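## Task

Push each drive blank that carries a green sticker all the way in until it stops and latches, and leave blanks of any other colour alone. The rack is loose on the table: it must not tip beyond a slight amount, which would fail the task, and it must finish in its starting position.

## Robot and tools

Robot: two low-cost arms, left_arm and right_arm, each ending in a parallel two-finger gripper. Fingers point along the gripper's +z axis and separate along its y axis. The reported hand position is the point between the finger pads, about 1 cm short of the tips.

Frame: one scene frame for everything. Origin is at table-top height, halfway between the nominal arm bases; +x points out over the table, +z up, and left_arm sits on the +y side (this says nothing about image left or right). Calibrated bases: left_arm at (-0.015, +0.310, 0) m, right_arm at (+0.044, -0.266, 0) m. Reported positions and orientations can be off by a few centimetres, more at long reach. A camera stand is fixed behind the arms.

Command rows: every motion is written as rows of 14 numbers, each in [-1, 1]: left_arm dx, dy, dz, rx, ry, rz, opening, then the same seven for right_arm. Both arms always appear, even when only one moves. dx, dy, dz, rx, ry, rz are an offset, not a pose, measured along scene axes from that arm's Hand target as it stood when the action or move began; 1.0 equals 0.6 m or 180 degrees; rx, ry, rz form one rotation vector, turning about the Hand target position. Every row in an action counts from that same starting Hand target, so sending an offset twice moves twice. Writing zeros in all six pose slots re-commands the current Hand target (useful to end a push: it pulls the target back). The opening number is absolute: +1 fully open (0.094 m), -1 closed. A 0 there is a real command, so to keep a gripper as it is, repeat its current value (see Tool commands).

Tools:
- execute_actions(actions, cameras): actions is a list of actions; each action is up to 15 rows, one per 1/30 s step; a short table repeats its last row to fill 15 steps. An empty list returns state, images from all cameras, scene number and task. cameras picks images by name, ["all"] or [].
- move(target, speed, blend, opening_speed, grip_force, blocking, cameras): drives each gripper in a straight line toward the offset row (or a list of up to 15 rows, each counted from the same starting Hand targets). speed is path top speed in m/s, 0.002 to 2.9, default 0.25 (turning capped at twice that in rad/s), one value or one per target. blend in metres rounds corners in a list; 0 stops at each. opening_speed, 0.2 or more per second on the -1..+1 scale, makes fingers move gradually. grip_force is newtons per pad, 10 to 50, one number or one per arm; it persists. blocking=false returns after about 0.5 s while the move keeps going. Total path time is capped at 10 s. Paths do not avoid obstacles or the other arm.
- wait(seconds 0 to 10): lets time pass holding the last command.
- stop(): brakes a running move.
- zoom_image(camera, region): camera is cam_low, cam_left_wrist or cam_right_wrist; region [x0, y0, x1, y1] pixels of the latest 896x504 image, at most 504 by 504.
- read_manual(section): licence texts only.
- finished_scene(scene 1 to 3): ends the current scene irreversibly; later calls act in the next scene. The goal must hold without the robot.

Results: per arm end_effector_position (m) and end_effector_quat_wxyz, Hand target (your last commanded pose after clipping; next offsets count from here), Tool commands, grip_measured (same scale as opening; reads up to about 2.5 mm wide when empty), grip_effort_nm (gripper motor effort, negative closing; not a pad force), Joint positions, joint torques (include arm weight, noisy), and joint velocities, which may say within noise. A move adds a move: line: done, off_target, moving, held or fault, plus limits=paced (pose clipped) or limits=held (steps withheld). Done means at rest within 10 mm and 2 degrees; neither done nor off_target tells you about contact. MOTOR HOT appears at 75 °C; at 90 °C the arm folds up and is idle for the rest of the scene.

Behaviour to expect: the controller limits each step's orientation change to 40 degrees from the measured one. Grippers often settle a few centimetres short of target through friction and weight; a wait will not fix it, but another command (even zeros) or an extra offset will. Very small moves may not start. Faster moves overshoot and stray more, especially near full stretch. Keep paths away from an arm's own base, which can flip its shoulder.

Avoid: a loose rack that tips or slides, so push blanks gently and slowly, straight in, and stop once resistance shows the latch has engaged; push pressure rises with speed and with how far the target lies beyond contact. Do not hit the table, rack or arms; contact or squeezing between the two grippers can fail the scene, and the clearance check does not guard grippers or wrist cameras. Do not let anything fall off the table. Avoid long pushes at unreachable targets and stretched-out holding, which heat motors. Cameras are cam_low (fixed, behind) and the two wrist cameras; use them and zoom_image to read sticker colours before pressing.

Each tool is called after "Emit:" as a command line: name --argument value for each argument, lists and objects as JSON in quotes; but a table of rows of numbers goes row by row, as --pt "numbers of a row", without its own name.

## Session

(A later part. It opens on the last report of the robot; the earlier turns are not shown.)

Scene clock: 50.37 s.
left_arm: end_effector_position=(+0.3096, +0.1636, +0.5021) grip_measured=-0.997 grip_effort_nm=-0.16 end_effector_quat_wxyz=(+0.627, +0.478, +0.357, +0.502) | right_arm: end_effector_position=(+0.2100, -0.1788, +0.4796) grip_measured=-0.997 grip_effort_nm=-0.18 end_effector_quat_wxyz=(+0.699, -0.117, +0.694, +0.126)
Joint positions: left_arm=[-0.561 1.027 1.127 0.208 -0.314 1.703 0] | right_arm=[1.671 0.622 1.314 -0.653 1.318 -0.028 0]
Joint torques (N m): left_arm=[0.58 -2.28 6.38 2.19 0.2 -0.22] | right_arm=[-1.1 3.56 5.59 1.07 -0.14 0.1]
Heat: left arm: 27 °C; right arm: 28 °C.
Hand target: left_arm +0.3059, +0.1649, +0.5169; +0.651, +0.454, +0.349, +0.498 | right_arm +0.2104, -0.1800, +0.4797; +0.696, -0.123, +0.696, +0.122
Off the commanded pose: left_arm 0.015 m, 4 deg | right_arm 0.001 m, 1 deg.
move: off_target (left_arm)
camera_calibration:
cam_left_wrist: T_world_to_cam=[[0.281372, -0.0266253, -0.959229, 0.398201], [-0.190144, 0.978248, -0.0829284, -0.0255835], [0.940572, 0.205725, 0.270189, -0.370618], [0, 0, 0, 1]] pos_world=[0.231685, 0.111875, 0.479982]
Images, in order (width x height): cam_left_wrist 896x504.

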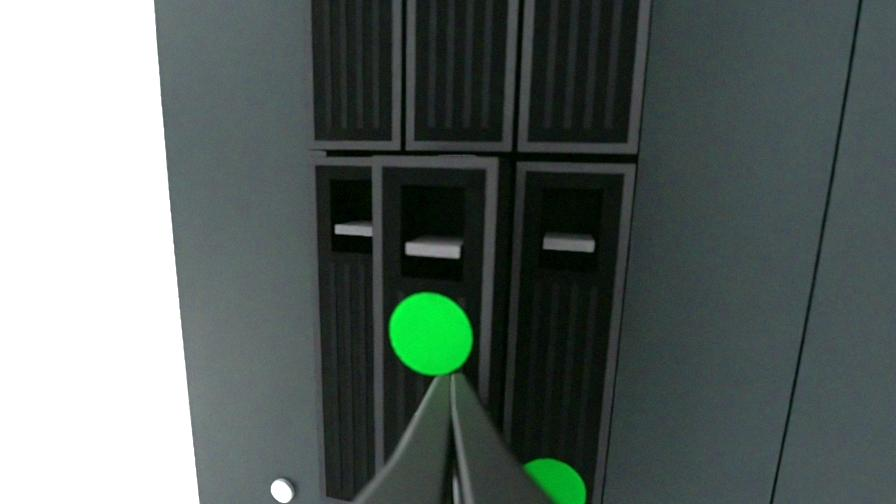

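Emit:
move --target '[0.06,0.0,0.025,0,0,0,-1,0,0,0,0,0,0,-1]' --speed 0.1 --cameras '["cam_left_wrist"]'

Scene clock: 51.87 s.
left_arm: end_effector_position=(+0.3361, +0.1626, +0.5008) grip_measured=-0.997 grip_effort_nm=-0.16 end_effector_quat_wxyz=(+0.624, +0.489, +0.360, +0.492) | right_arm: end_effector_position=(+0.2100, -0.1788, +0.4796) grip_measured=-0.997 grip_effort_nm=-0.18 end_effector_quat_wxyz=(+0.699, -0.117, +0.694, +0.126)
Joint positions: left_arm=[-0.487 1.109 1.189 0.193 -0.234 1.669 0] | right_arm=[1.671 0.622 1.314 -0.653 1.318 -0.028 0]
Joint torques (N m): left_arm=[2.14 0.25 10.89 2.38 0.23 -0.19] | right_arm=[-1.13 3.56 5.6 1.06 -0.13 0.09]
Heat: left arm: 27 °C; right arm: 28 °C.
Hand target: left_arm +0.3419, +0.1648, +0.5317; +0.651, +0.454, +0.349, +0.498 | right_arm +0.2104, -0.1800, +0.4797; +0.696, -0.123, +0.696, +0.122
Off the commanded pose: left_arm 0.032 m, 5 deg | right_arm 0.001 m, 1 deg.
move: off_target (left_arm)
camera_calibration:
cam_left_wrist: T_world_to_cam=[[0.25558, -0.0237666, -0.966496, 0.401181], [-0.179936, 0.981061, -0.0717069, -0.0291798], [0.949896, 0.192234, 0.246463, -0.384082], [0, 0, 0, 1]] pos_world=[0.257054, 0.111995, 0.480309]
Images, in order (width x height): cam_left_wrist 896x504.

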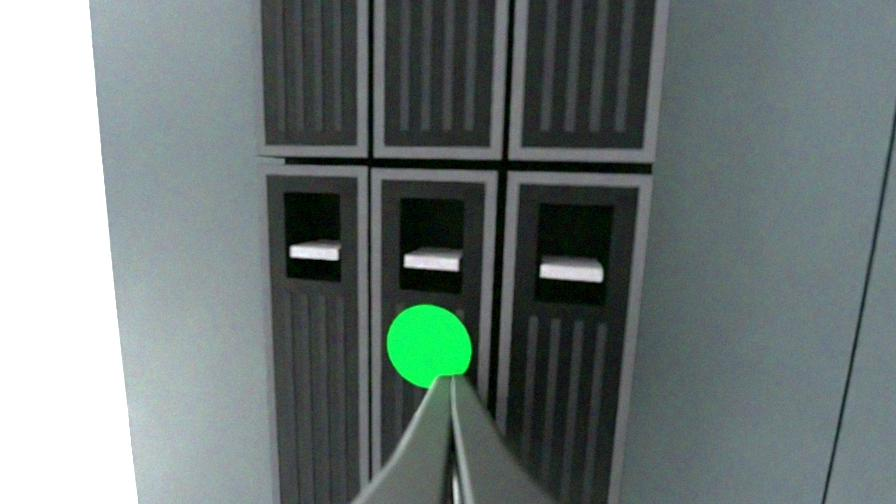

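Emit:
move --target '[0.035,0.0,-0.004,0,0,0,-1,0,0,0,0,0,0,-1]' --speed 0.1 --cameras '["cam_left_wrist"]'

Scene clock: 53.53 s.
left_arm: end_effector_position=(+0.3376, +0.1624, +0.5003) grip_measured=-0.997 grip_effort_nm=-0.16 end_effector_quat_wxyz=(+0.629, +0.498, +0.353, +0.481) | right_arm: end_effector_position=(+0.2100, -0.1788, +0.4796) grip_measured=-0.997 grip_effort_nm=-0.18 end_effector_quat_wxyz=(+0.699, -0.117, +0.694, +0.126)
Joint positions: left_arm=[-0.456 1.11 1.197 0.174 -0.171 1.652 0] | right_arm=[1.671 0.622 1.314 -0.653 1.318 -0.028 0]
Joint torques (N m): left_arm=[3.33 5.03 11.47 2.93 0.04 -0.19] | right_arm=[-1.1 3.55 5.6 1.07 -0.13 0.1]
Heat: left arm: 28 °C; right arm: 28 °C.
Hand target: left_arm +0.3628, +0.1648, +0.5295; +0.651, +0.454, +0.349, +0.498 | right_arm +0.2104, -0.1800, +0.4797; +0.696, -0.123, +0.696, +0.122
Off the commanded pose: left_arm 0.039 m, 6 deg | right_arm 0.001 m, 1 deg.
move: off_target (left_arm)
camera_calibration:
cam_left_wrist: T_world_to_cam=[[0.248011, -0.0280374, -0.968351, 0.40455], [-0.146849, 0.986942, -0.0661863, -0.0436386], [0.957562, 0.158617, 0.240656, -0.379638], [0, 0, 0, 1]] pos_world=[0.256786, 0.114628, 0.48022]
Images, in order (width x height): cam_left_wrist 896x504.

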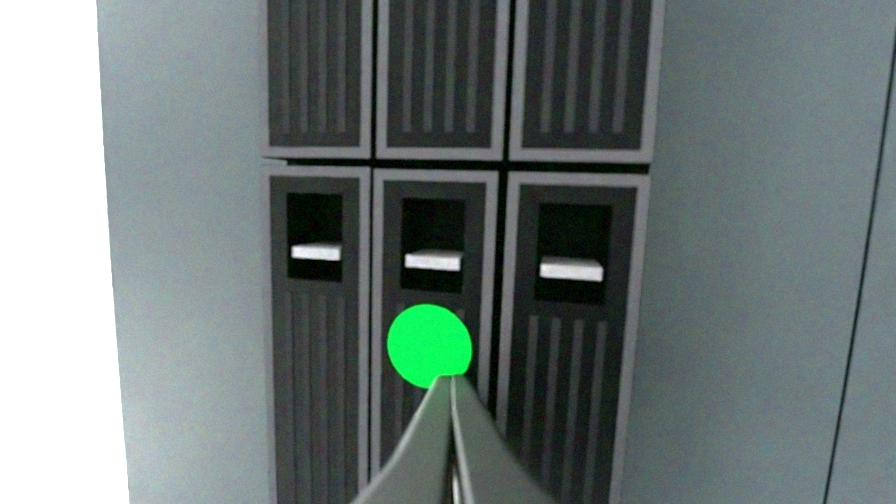

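Emit:
move --target '[-0.17,0.05,0,0,0,0,-1,0,0,0,0,0,0,-1]' --speed 0.2

Emit:
move --target '[0,0,0,0,0,0,-1,0.105,0.187,0.06,-0.496,-0.065,0.066,-1]' --cameras '["all"]'

Scene clock: 57.10 s.
left_arm: end_effector_position=(+0.2589, +0.1966, +0.5390) grip_measured=-0.997 grip_effort_nm=-0.16 end_effector_quat_wxyz=(+0.660, +0.442, +0.343, +0.502) | right_arm: end_effector_position=(+0.2100, -0.1788, +0.4796) grip_measured=-0.997 grip_effort_nm=-0.18 end_effector_quat_wxyz=(+0.699, -0.117, +0.694, +0.126)
Joint positions: left_arm=[-0.543 0.863 1.139 0.125 -0.281 1.678 0] | right_arm=[1.671 0.622 1.314 -0.653 1.318 -0.028 0]
Joint torques (N m): left_arm=[-0.64 -0.68 4.98 1.25 -0.09 0.01] | right_arm=[-1.1 3.56 5.6 1.06 -0.14 0.1]
Heat: left arm: 29 °C; right arm: 28 °C.
Hand target: left_arm +0.2609, +0.1949, +0.5294; +0.651, +0.454, +0.349, +0.498 | right_arm +0.2104, -0.1800, +0.4797; +0.696, -0.123, +0.696, +0.122
Off the commanded pose: left_arm 0.010 m, 2 deg | right_arm 0.001 m, 1 deg.
move: done

Scene clock: 61.73 s.
left_arm: end_effector_position=(+0.2589, +0.1966, +0.5390) grip_measured=-0.997 grip_effort_nm=-0.16 end_effector_quat_wxyz=(+0.660, +0.442, +0.343, +0.502) | right_arm: end_effector_position=(+0.2753, -0.0618, +0.5202) grip_measured=-0.997 grip_effort_nm=-0.18 end_effector_quat_wxyz=(-0.476, +0.643, -0.499, +0.334)
Joint positions: left_arm=[-0.543 0.863 1.139 0.125 -0.281 1.678 0] | right_arm=[1.152 1.498 2.399 -1.38 0.786 -1.171 0]
Joint torques (N m): left_arm=[-0.68 -0.69 4.97 1.25 -0.1 0.01] | right_arm=[1.26 -3.11 4.72 1.29 0.46 -0.07]
Heat: left arm: 29 °C; right arm: 28 °C.
Hand target: left_arm +0.2609, +0.1949, +0.5294; +0.651, +0.454, +0.349, +0.498 | right_arm +0.2734, -0.0678, +0.5157; -0.455, +0.650, -0.499, +0.348
Off the commanded pose: left_arm 0.010 m, 2 deg | right_arm 0.008 m, 3 deg.
move: off_target (right_arm)
camera_calibration:
cam_left_wrist: T_world_to_cam=[[0.354231, -0.093271, -0.930495, 0.427427], [-0.160629, 0.974157, -0.158798, -0.0303791], [0.921259, 0.205716, 0.330094, -0.367047], [0, 0, 0, 1]] pos_world=[0.181858, 0.144968, 0.514055]
cam_right_wrist: T_world_to_cam=[[0.34413, 0.0344349, 0.93829, -0.581577], [-0.140482, -0.98619, 0.0877165, -0.0299241], [0.928353, -0.161999, -0.33454, -0.000922492], [0, 0, 0, 1]] pos_world=[0.196791, -0.00963375, 0.548004]

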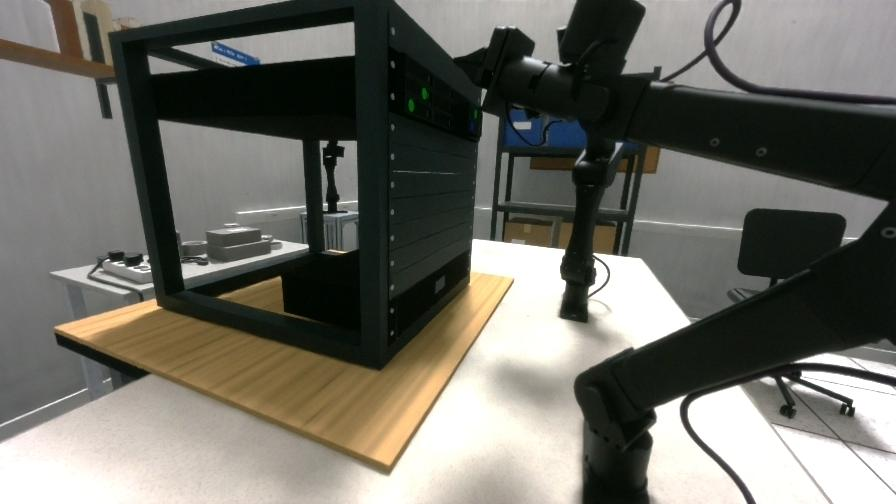

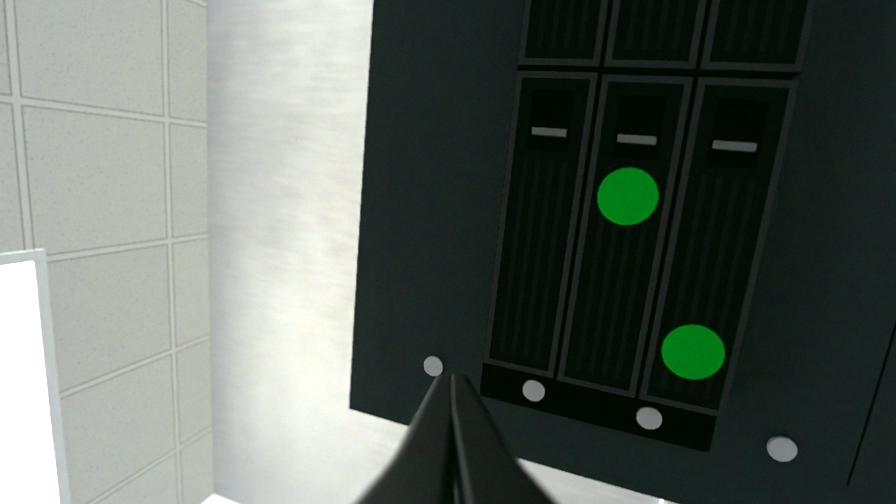

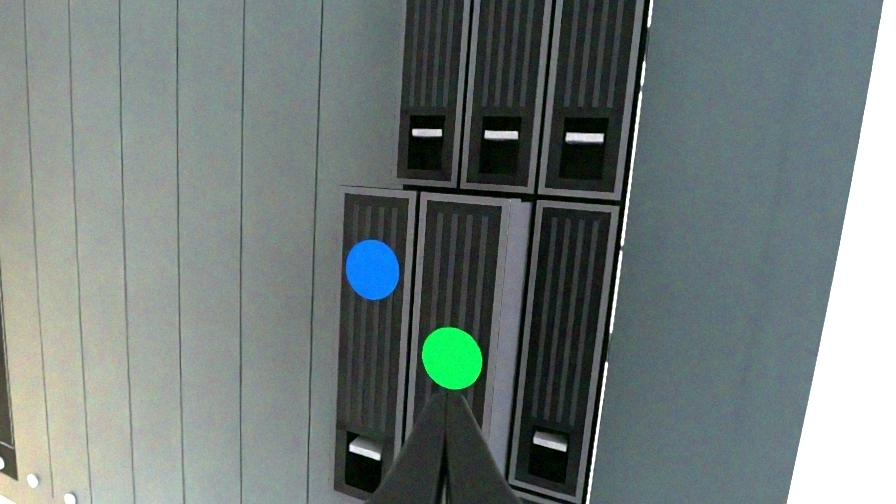

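Emit:
move --target '[0,0,0,0,0,0,-1,0.04,-0.004,-0.002,0,0,0,-1]' --speed 0.1 --cameras '["cam_right_wrist"]'

Scene clock: 64.13 s.
left_arm: end_effector_position=(+0.2589, +0.1966, +0.5390) grip_measured=-0.997 grip_effort_nm=-0.15 end_effector_quat_wxyz=(+0.660, +0.442, +0.343, +0.502) | right_arm: end_effector_position=(+0.2923, -0.0735, +0.5137) grip_measured=-0.997 grip_effort_nm=-0.18 end_effector_quat_wxyz=(-0.452, +0.655, -0.497, +0.346)
Joint positions: left_arm=[-0.543 0.863 1.139 0.125 -0.281 1.678 0] | right_arm=[1.045 1.498 2.388 -1.374 0.708 -1.246 0]
Joint torques (N m): left_arm=[-0.65 -0.64 4.98 1.25 -0.1 0.02] | right_arm=[-0.94 -3.4 2.76 2.26 0.1 -0.11]
Heat: left arm: 28 °C; right arm: 28 °C.
Hand target: left_arm +0.2609, +0.1949, +0.5294; +0.651, +0.454, +0.349, +0.498 | right_arm +0.2974, -0.0702, +0.5145; -0.455, +0.650, -0.499, +0.348
Off the commanded pose: left_arm 0.010 m, 2 deg | right_arm 0.006 m, 1 deg.
move: done
camera_calibration:
cam_right_wrist: T_world_to_cam=[[0.35851, 0.0818674, 0.929929, -0.577355], [-0.15133, -0.977875, 0.14443, -0.0638179], [0.921179, -0.192506, -0.338189, -0.0189973], [0, 0, 0, 1]] pos_world=[0.21483, -0.0187964, 0.539692]
Images, in order (width x height): cam_right_wrist 896x504.

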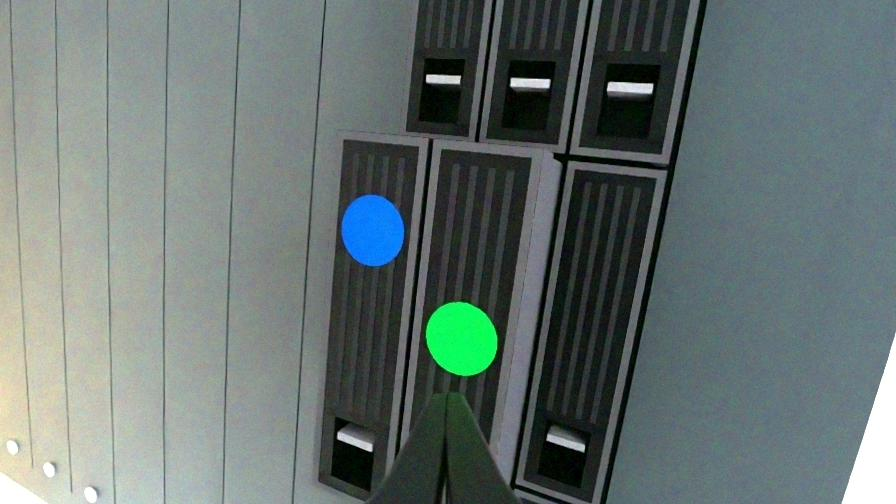

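Emit:
move --target '[0,0,0,0,0,0,-1,0.04,0.002,0.014,0,0,0,-1]' --speed 0.1 --cameras '["cam_right_wrist"]'

Scene clock: 65.83 s.
left_arm: end_effector_position=(+0.2589, +0.1966, +0.5390) grip_measured=-0.997 grip_effort_nm=-0.15 end_effector_quat_wxyz=(+0.660, +0.442, +0.343, +0.502) | right_arm: end_effector_position=(+0.3179, -0.0692, +0.5186) grip_measured=-0.997 grip_effort_nm=-0.18 end_effector_quat_wxyz=(-0.449, +0.657, -0.497, +0.346)
Joint positions: left_arm=[-0.543 0.863 1.139 0.125 -0.281 1.678 0] | right_arm=[0.94 1.587 2.505 -1.371 0.616 -1.306 0]
Joint torques (N m): left_arm=[-0.65 -0.69 4.98 1.25 -0.09 0] | right_arm=[-0.95 -3.84 4.68 2.13 0.06 -0.11]
Heat: left arm: 28 °C; right arm: 29 °C.
Hand target: left_arm +0.2609, +0.1949, +0.5294; +0.651, +0.454, +0.349, +0.498 | right_arm +0.3214, -0.0689, +0.5229; -0.455, +0.650, -0.499, +0.348
Off the commanded pose: left_arm 0.010 m, 2 deg | right_arm 0.006 m, 1 deg.
move: done
camera_calibration:
cam_right_wrist: T_world_to_cam=[[0.361064, 0.0863345, 0.928536, -0.591196], [-0.151965, -0.976948, 0.149928, -0.0590359], [0.920076, -0.195239, -0.339621, -0.0391793], [0, 0, 0, 1]] pos_world=[0.240536, -0.0142838, 0.544491]
Images, in order (width x height): cam_right_wrist 896x504.

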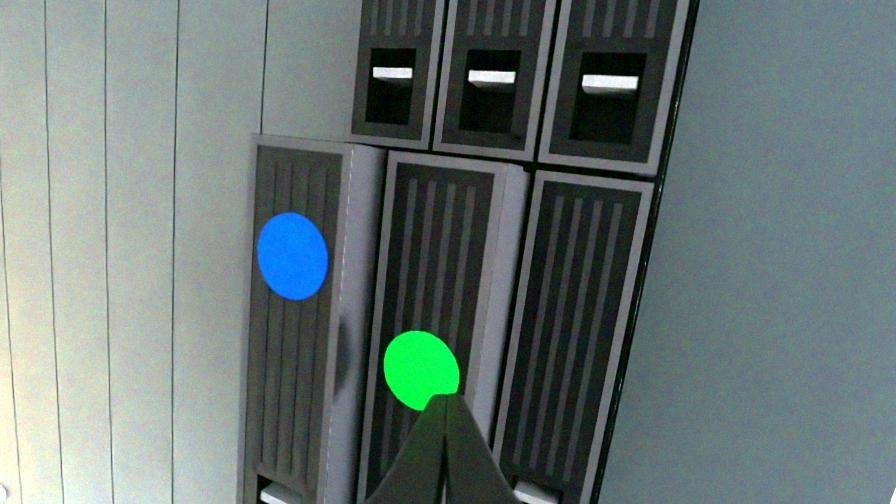

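Emit:
move --target '[0,0,0,0,0,0,-1,0.05,0.0,-0.008,0,0,0,-1]' --speed 0.1 --cameras '["cam_right_wrist"]'

Scene clock: 67.43 s.
left_arm: end_effector_position=(+0.2589, +0.1966, +0.5390) grip_measured=-0.997 grip_effort_nm=-0.15 end_effector_quat_wxyz=(+0.660, +0.442, +0.343, +0.502) | right_arm: end_effector_position=(+0.3414, -0.0771, +0.5182) grip_measured=-0.997 grip_effort_nm=-0.18 end_effector_quat_wxyz=(-0.447, +0.654, -0.500, +0.349)
Joint positions: left_arm=[-0.543 0.863 1.139 0.125 -0.281 1.678 0] | right_arm=[0.827 1.602 2.498 -1.32 0.522 -1.36 0]
Joint torques (N m): left_arm=[-0.64 -0.73 5.03 1.24 -0.11 0] | right_arm=[-1.1 -3.79 2.47 2.6 -0.07 -0.08]
Heat: left arm: 28 °C; right arm: 29 °C.
Hand target: left_arm +0.2609, +0.1949, +0.5294; +0.651, +0.454, +0.349, +0.498 | right_arm +0.3514, -0.0691, +0.5182; -0.455, +0.650, -0.499, +0.348
Off the commanded pose: left_arm 0.010 m, 2 deg | right_arm 0.013 m, 1 deg.
move: off_target (right_arm)
camera_calibration:
cam_right_wrist: T_world_to_cam=[[0.36101, 0.0839475, 0.928776, -0.598851], [-0.160951, -0.975386, 0.150721, -0.0603404], [0.918567, -0.2039, -0.338613, -0.0632074], [0, 0, 0, 1]] pos_world=[0.26454, -0.0214711, 0.54389]
Images, in order (width x height): cam_right_wrist 896x504.

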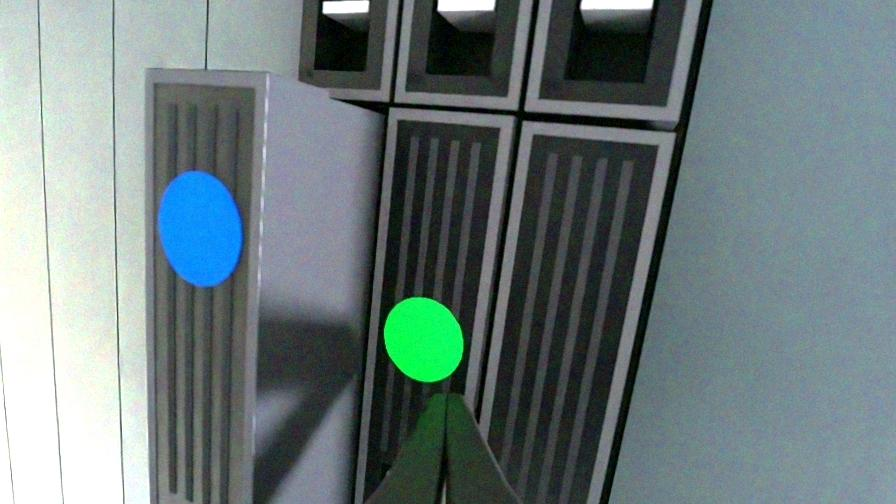

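Emit:
move --target '[0,0,0,0,0,0,-1,0.04,0.01,-0.004,0,0,0,-1]' --speed 0.1 --cameras '["cam_right_wrist"]'

Scene clock: 68.80 s.
left_arm: end_effector_position=(+0.2589, +0.1966, +0.5390) grip_measured=-0.997 grip_effort_nm=-0.16 end_effector_quat_wxyz=(+0.660, +0.442, +0.343, +0.502) | right_arm: end_effector_position=(+0.3459, -0.0765, +0.5176) grip_measured=-0.997 grip_effort_nm=-0.18 end_effector_quat_wxyz=(-0.452, +0.663, -0.492, +0.339)
Joint positions: left_arm=[-0.543 0.863 1.139 0.125 -0.281 1.678 0] | right_arm=[0.788 1.605 2.502 -1.312 0.455 -1.384 0]
Joint torques (N m): left_arm=[-0.68 -0.65 4.97 1.25 -0.09 0] | right_arm=[-2.89 -0.62 2.77 3.09 0.06 -0.1]
Heat: left arm: 28 °C; right arm: 30 °C.
Hand target: left_arm +0.2609, +0.1949, +0.5294; +0.651, +0.454, +0.349, +0.498 | right_arm +0.3754, -0.0631, +0.5157; -0.455, +0.650, -0.499, +0.348
Off the commanded pose: left_arm 0.010 m, 2 deg | right_arm 0.032 m, 2 deg.
move: off_target (right_arm)
camera_calibration:
cam_right_wrist: T_world_to_cam=[[0.365589, 0.0926009, 0.926159, -0.599565], [-0.129293, -0.98034, 0.149055, -0.0694633], [0.921753, -0.174239, -0.346429, -0.0621913], [0, 0, 0, 1]] pos_world=[0.267538, -0.0234136, 0.544101]
Images, in order (width x height): cam_right_wrist 896x504.

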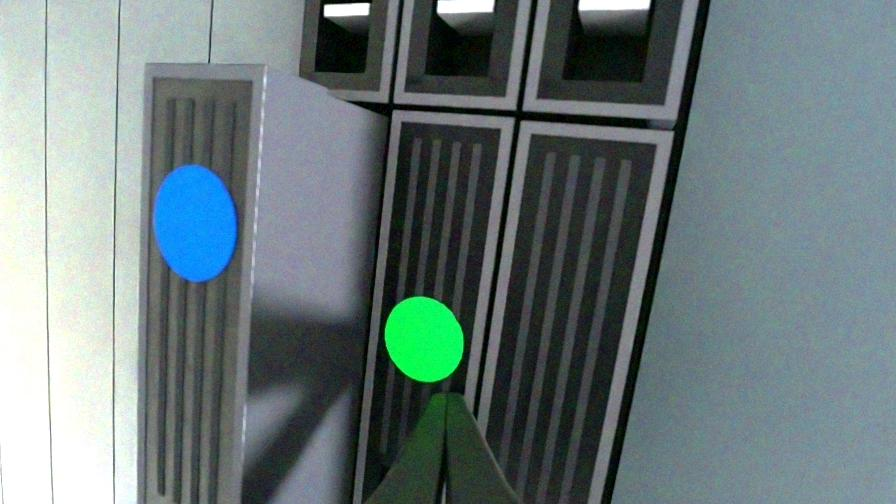

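Emit:
move --target '[0,0,0,0,0,0,-1,0.025,0.01,0,0,0,0,-1]' --speed 0.1

Emit:
move --target '[0,0,0,0,0,0,-1,-0.2,-0.01,0.06,0,0,0,-1]' --speed 0.2 --cameras '["all"]'

Scene clock: 70.60 s.
left_arm: end_effector_position=(+0.2589, +0.1966, +0.5390) grip_measured=-0.997 grip_effort_nm=-0.16 end_effector_quat_wxyz=(+0.660, +0.442, +0.343, +0.502) | right_arm: end_effector_position=(+0.3499, -0.0731, +0.5165) grip_measured=-0.997 grip_effort_nm=-0.18 end_effector_quat_wxyz=(-0.452, +0.669, -0.488, +0.331)
Joint positions: left_arm=[-0.543 0.863 1.139 0.125 -0.281 1.678 0] | right_arm=[0.77 1.634 2.543 -1.329 0.419 -1.392 0]
Joint torques (N m): left_arm=[-0.66 -0.7 4.97 1.25 -0.1 0.01] | right_arm=[-3.44 1.07 3.06 3.37 0.18 -0.12]
Heat: left arm: 28 °C; right arm: 30 °C.
Hand target: left_arm +0.2609, +0.1949, +0.5294; +0.651, +0.454, +0.349, +0.498 | right_arm +0.3904, -0.0570, +0.5157; -0.455, +0.650, -0.499, +0.348
Off the commanded pose: left_arm 0.010 m, 2 deg | right_arm 0.044 m, 3 deg.
move: off_target (right_arm)

Scene clock: 72.43 s.
left_arm: end_effector_position=(+0.2589, +0.1966, +0.5390) grip_measured=-0.997 grip_effort_nm=-0.15 end_effector_quat_wxyz=(+0.660, +0.442, +0.343, +0.502) | right_arm: end_effector_position=(+0.2715, -0.0594, +0.5579) grip_measured=-0.997 grip_effort_nm=-0.18 end_effector_quat_wxyz=(-0.501, +0.632, -0.474, +0.353)
Joint positions: left_arm=[-0.543 0.863 1.139 0.125 -0.281 1.678 0] | right_arm=[1.187 1.691 2.834 -1.519 0.829 -1.257 0]
Joint torques (N m): left_arm=[-0.65 -0.68 5.04 1.25 -0.1 0.01] | right_arm=[0.91 -3.7 3.02 1.39 0.35 0.13]
Heat: left arm: 28 °C; right arm: 30 °C.
Hand target: left_arm +0.2609, +0.1949, +0.5294; +0.651, +0.454, +0.349, +0.498 | right_arm +0.2704, -0.0630, +0.5517; -0.455, +0.650, -0.499, +0.348
Off the commanded pose: left_arm 0.010 m, 2 deg | right_arm 0.007 m, 6 deg.
joint sent to its limit (right arm) — joint 4 (wrist pitch), lower limit. The joint targets are off in orientation, not in position.
move: off_target (right_arm)
camera_calibration:
cam_left_wrist: T_world_to_cam=[[0.354231, -0.093271, -0.930495, 0.427427], [-0.160629, 0.974157, -0.158798, -0.0303791], [0.921259, 0.205716, 0.330094, -0.367047], [0, 0, 0, 1]] pos_world=[0.181858, 0.144968, 0.514055]
cam_right_wrist: T_world_to_cam=[[0.265746, 0.0331739, 0.963472, -0.608499], [-0.126521, -0.989563, 0.0689696, -0.0249238], [0.955705, -0.140228, -0.258776, -0.0328059], [0, 0, 0, 1]] pos_world=[0.189906, -0.00907767, 0.579501]

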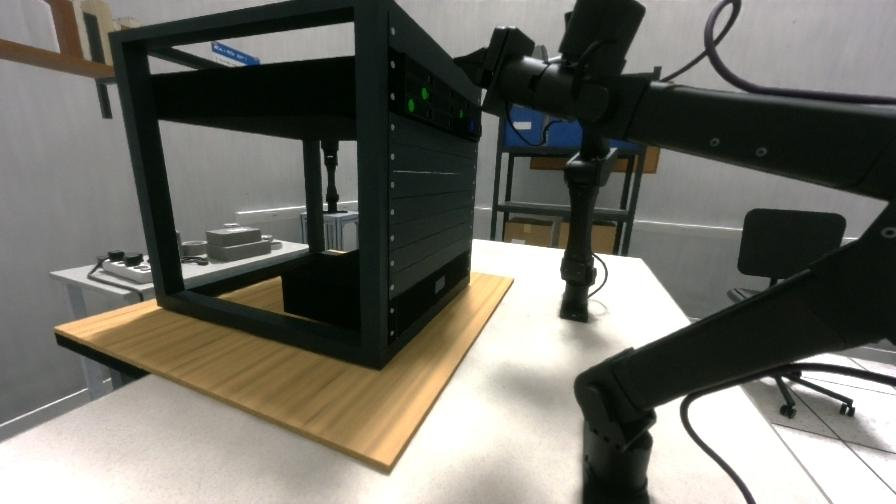

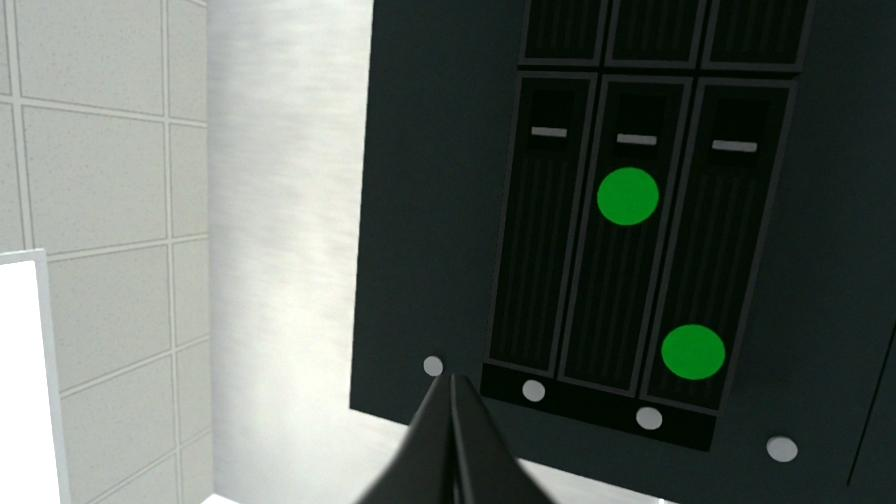

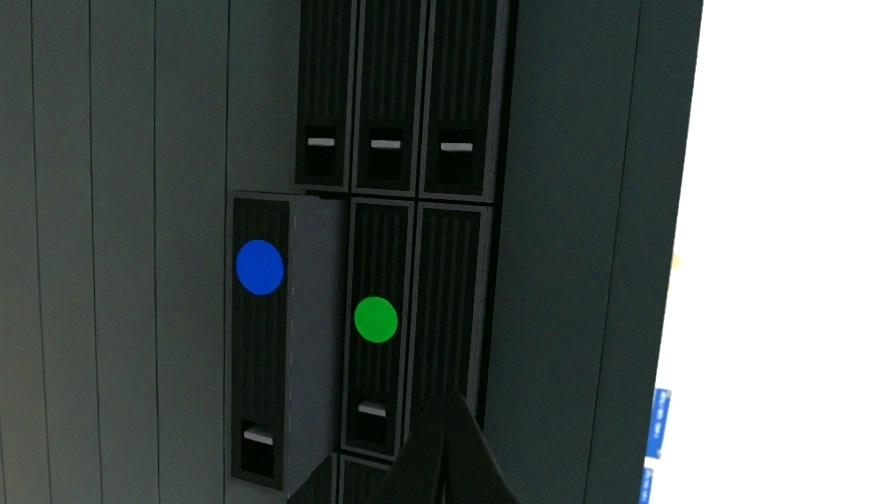

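Emit:
zoom_image --camera "cam_right_wrist" --region '[220, 100, 520, 480]'

Emit:
zoom_image --camera "cam_low" --region '[380, 40, 500, 150]'

Scaled by 1.326 from the camera's 896x504 image, which has a finer 1280x720 frame.

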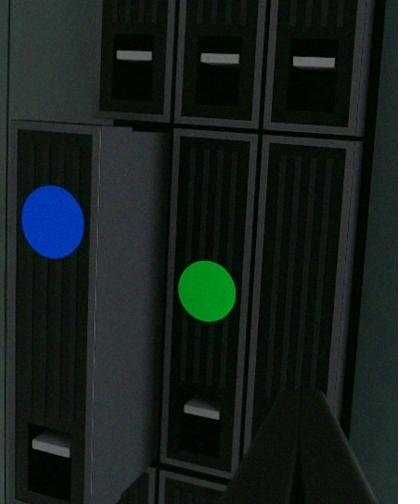

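Scaled by 4.200 from the camera's 896x504 image, which has a finer 1280x720 frame.

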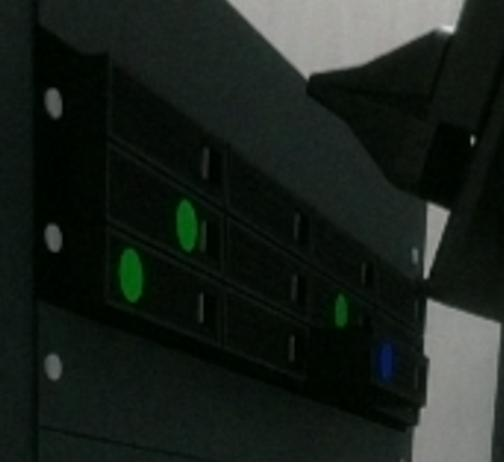

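Emit:
finished_scene --scene 1

The scene is finished: the task was done.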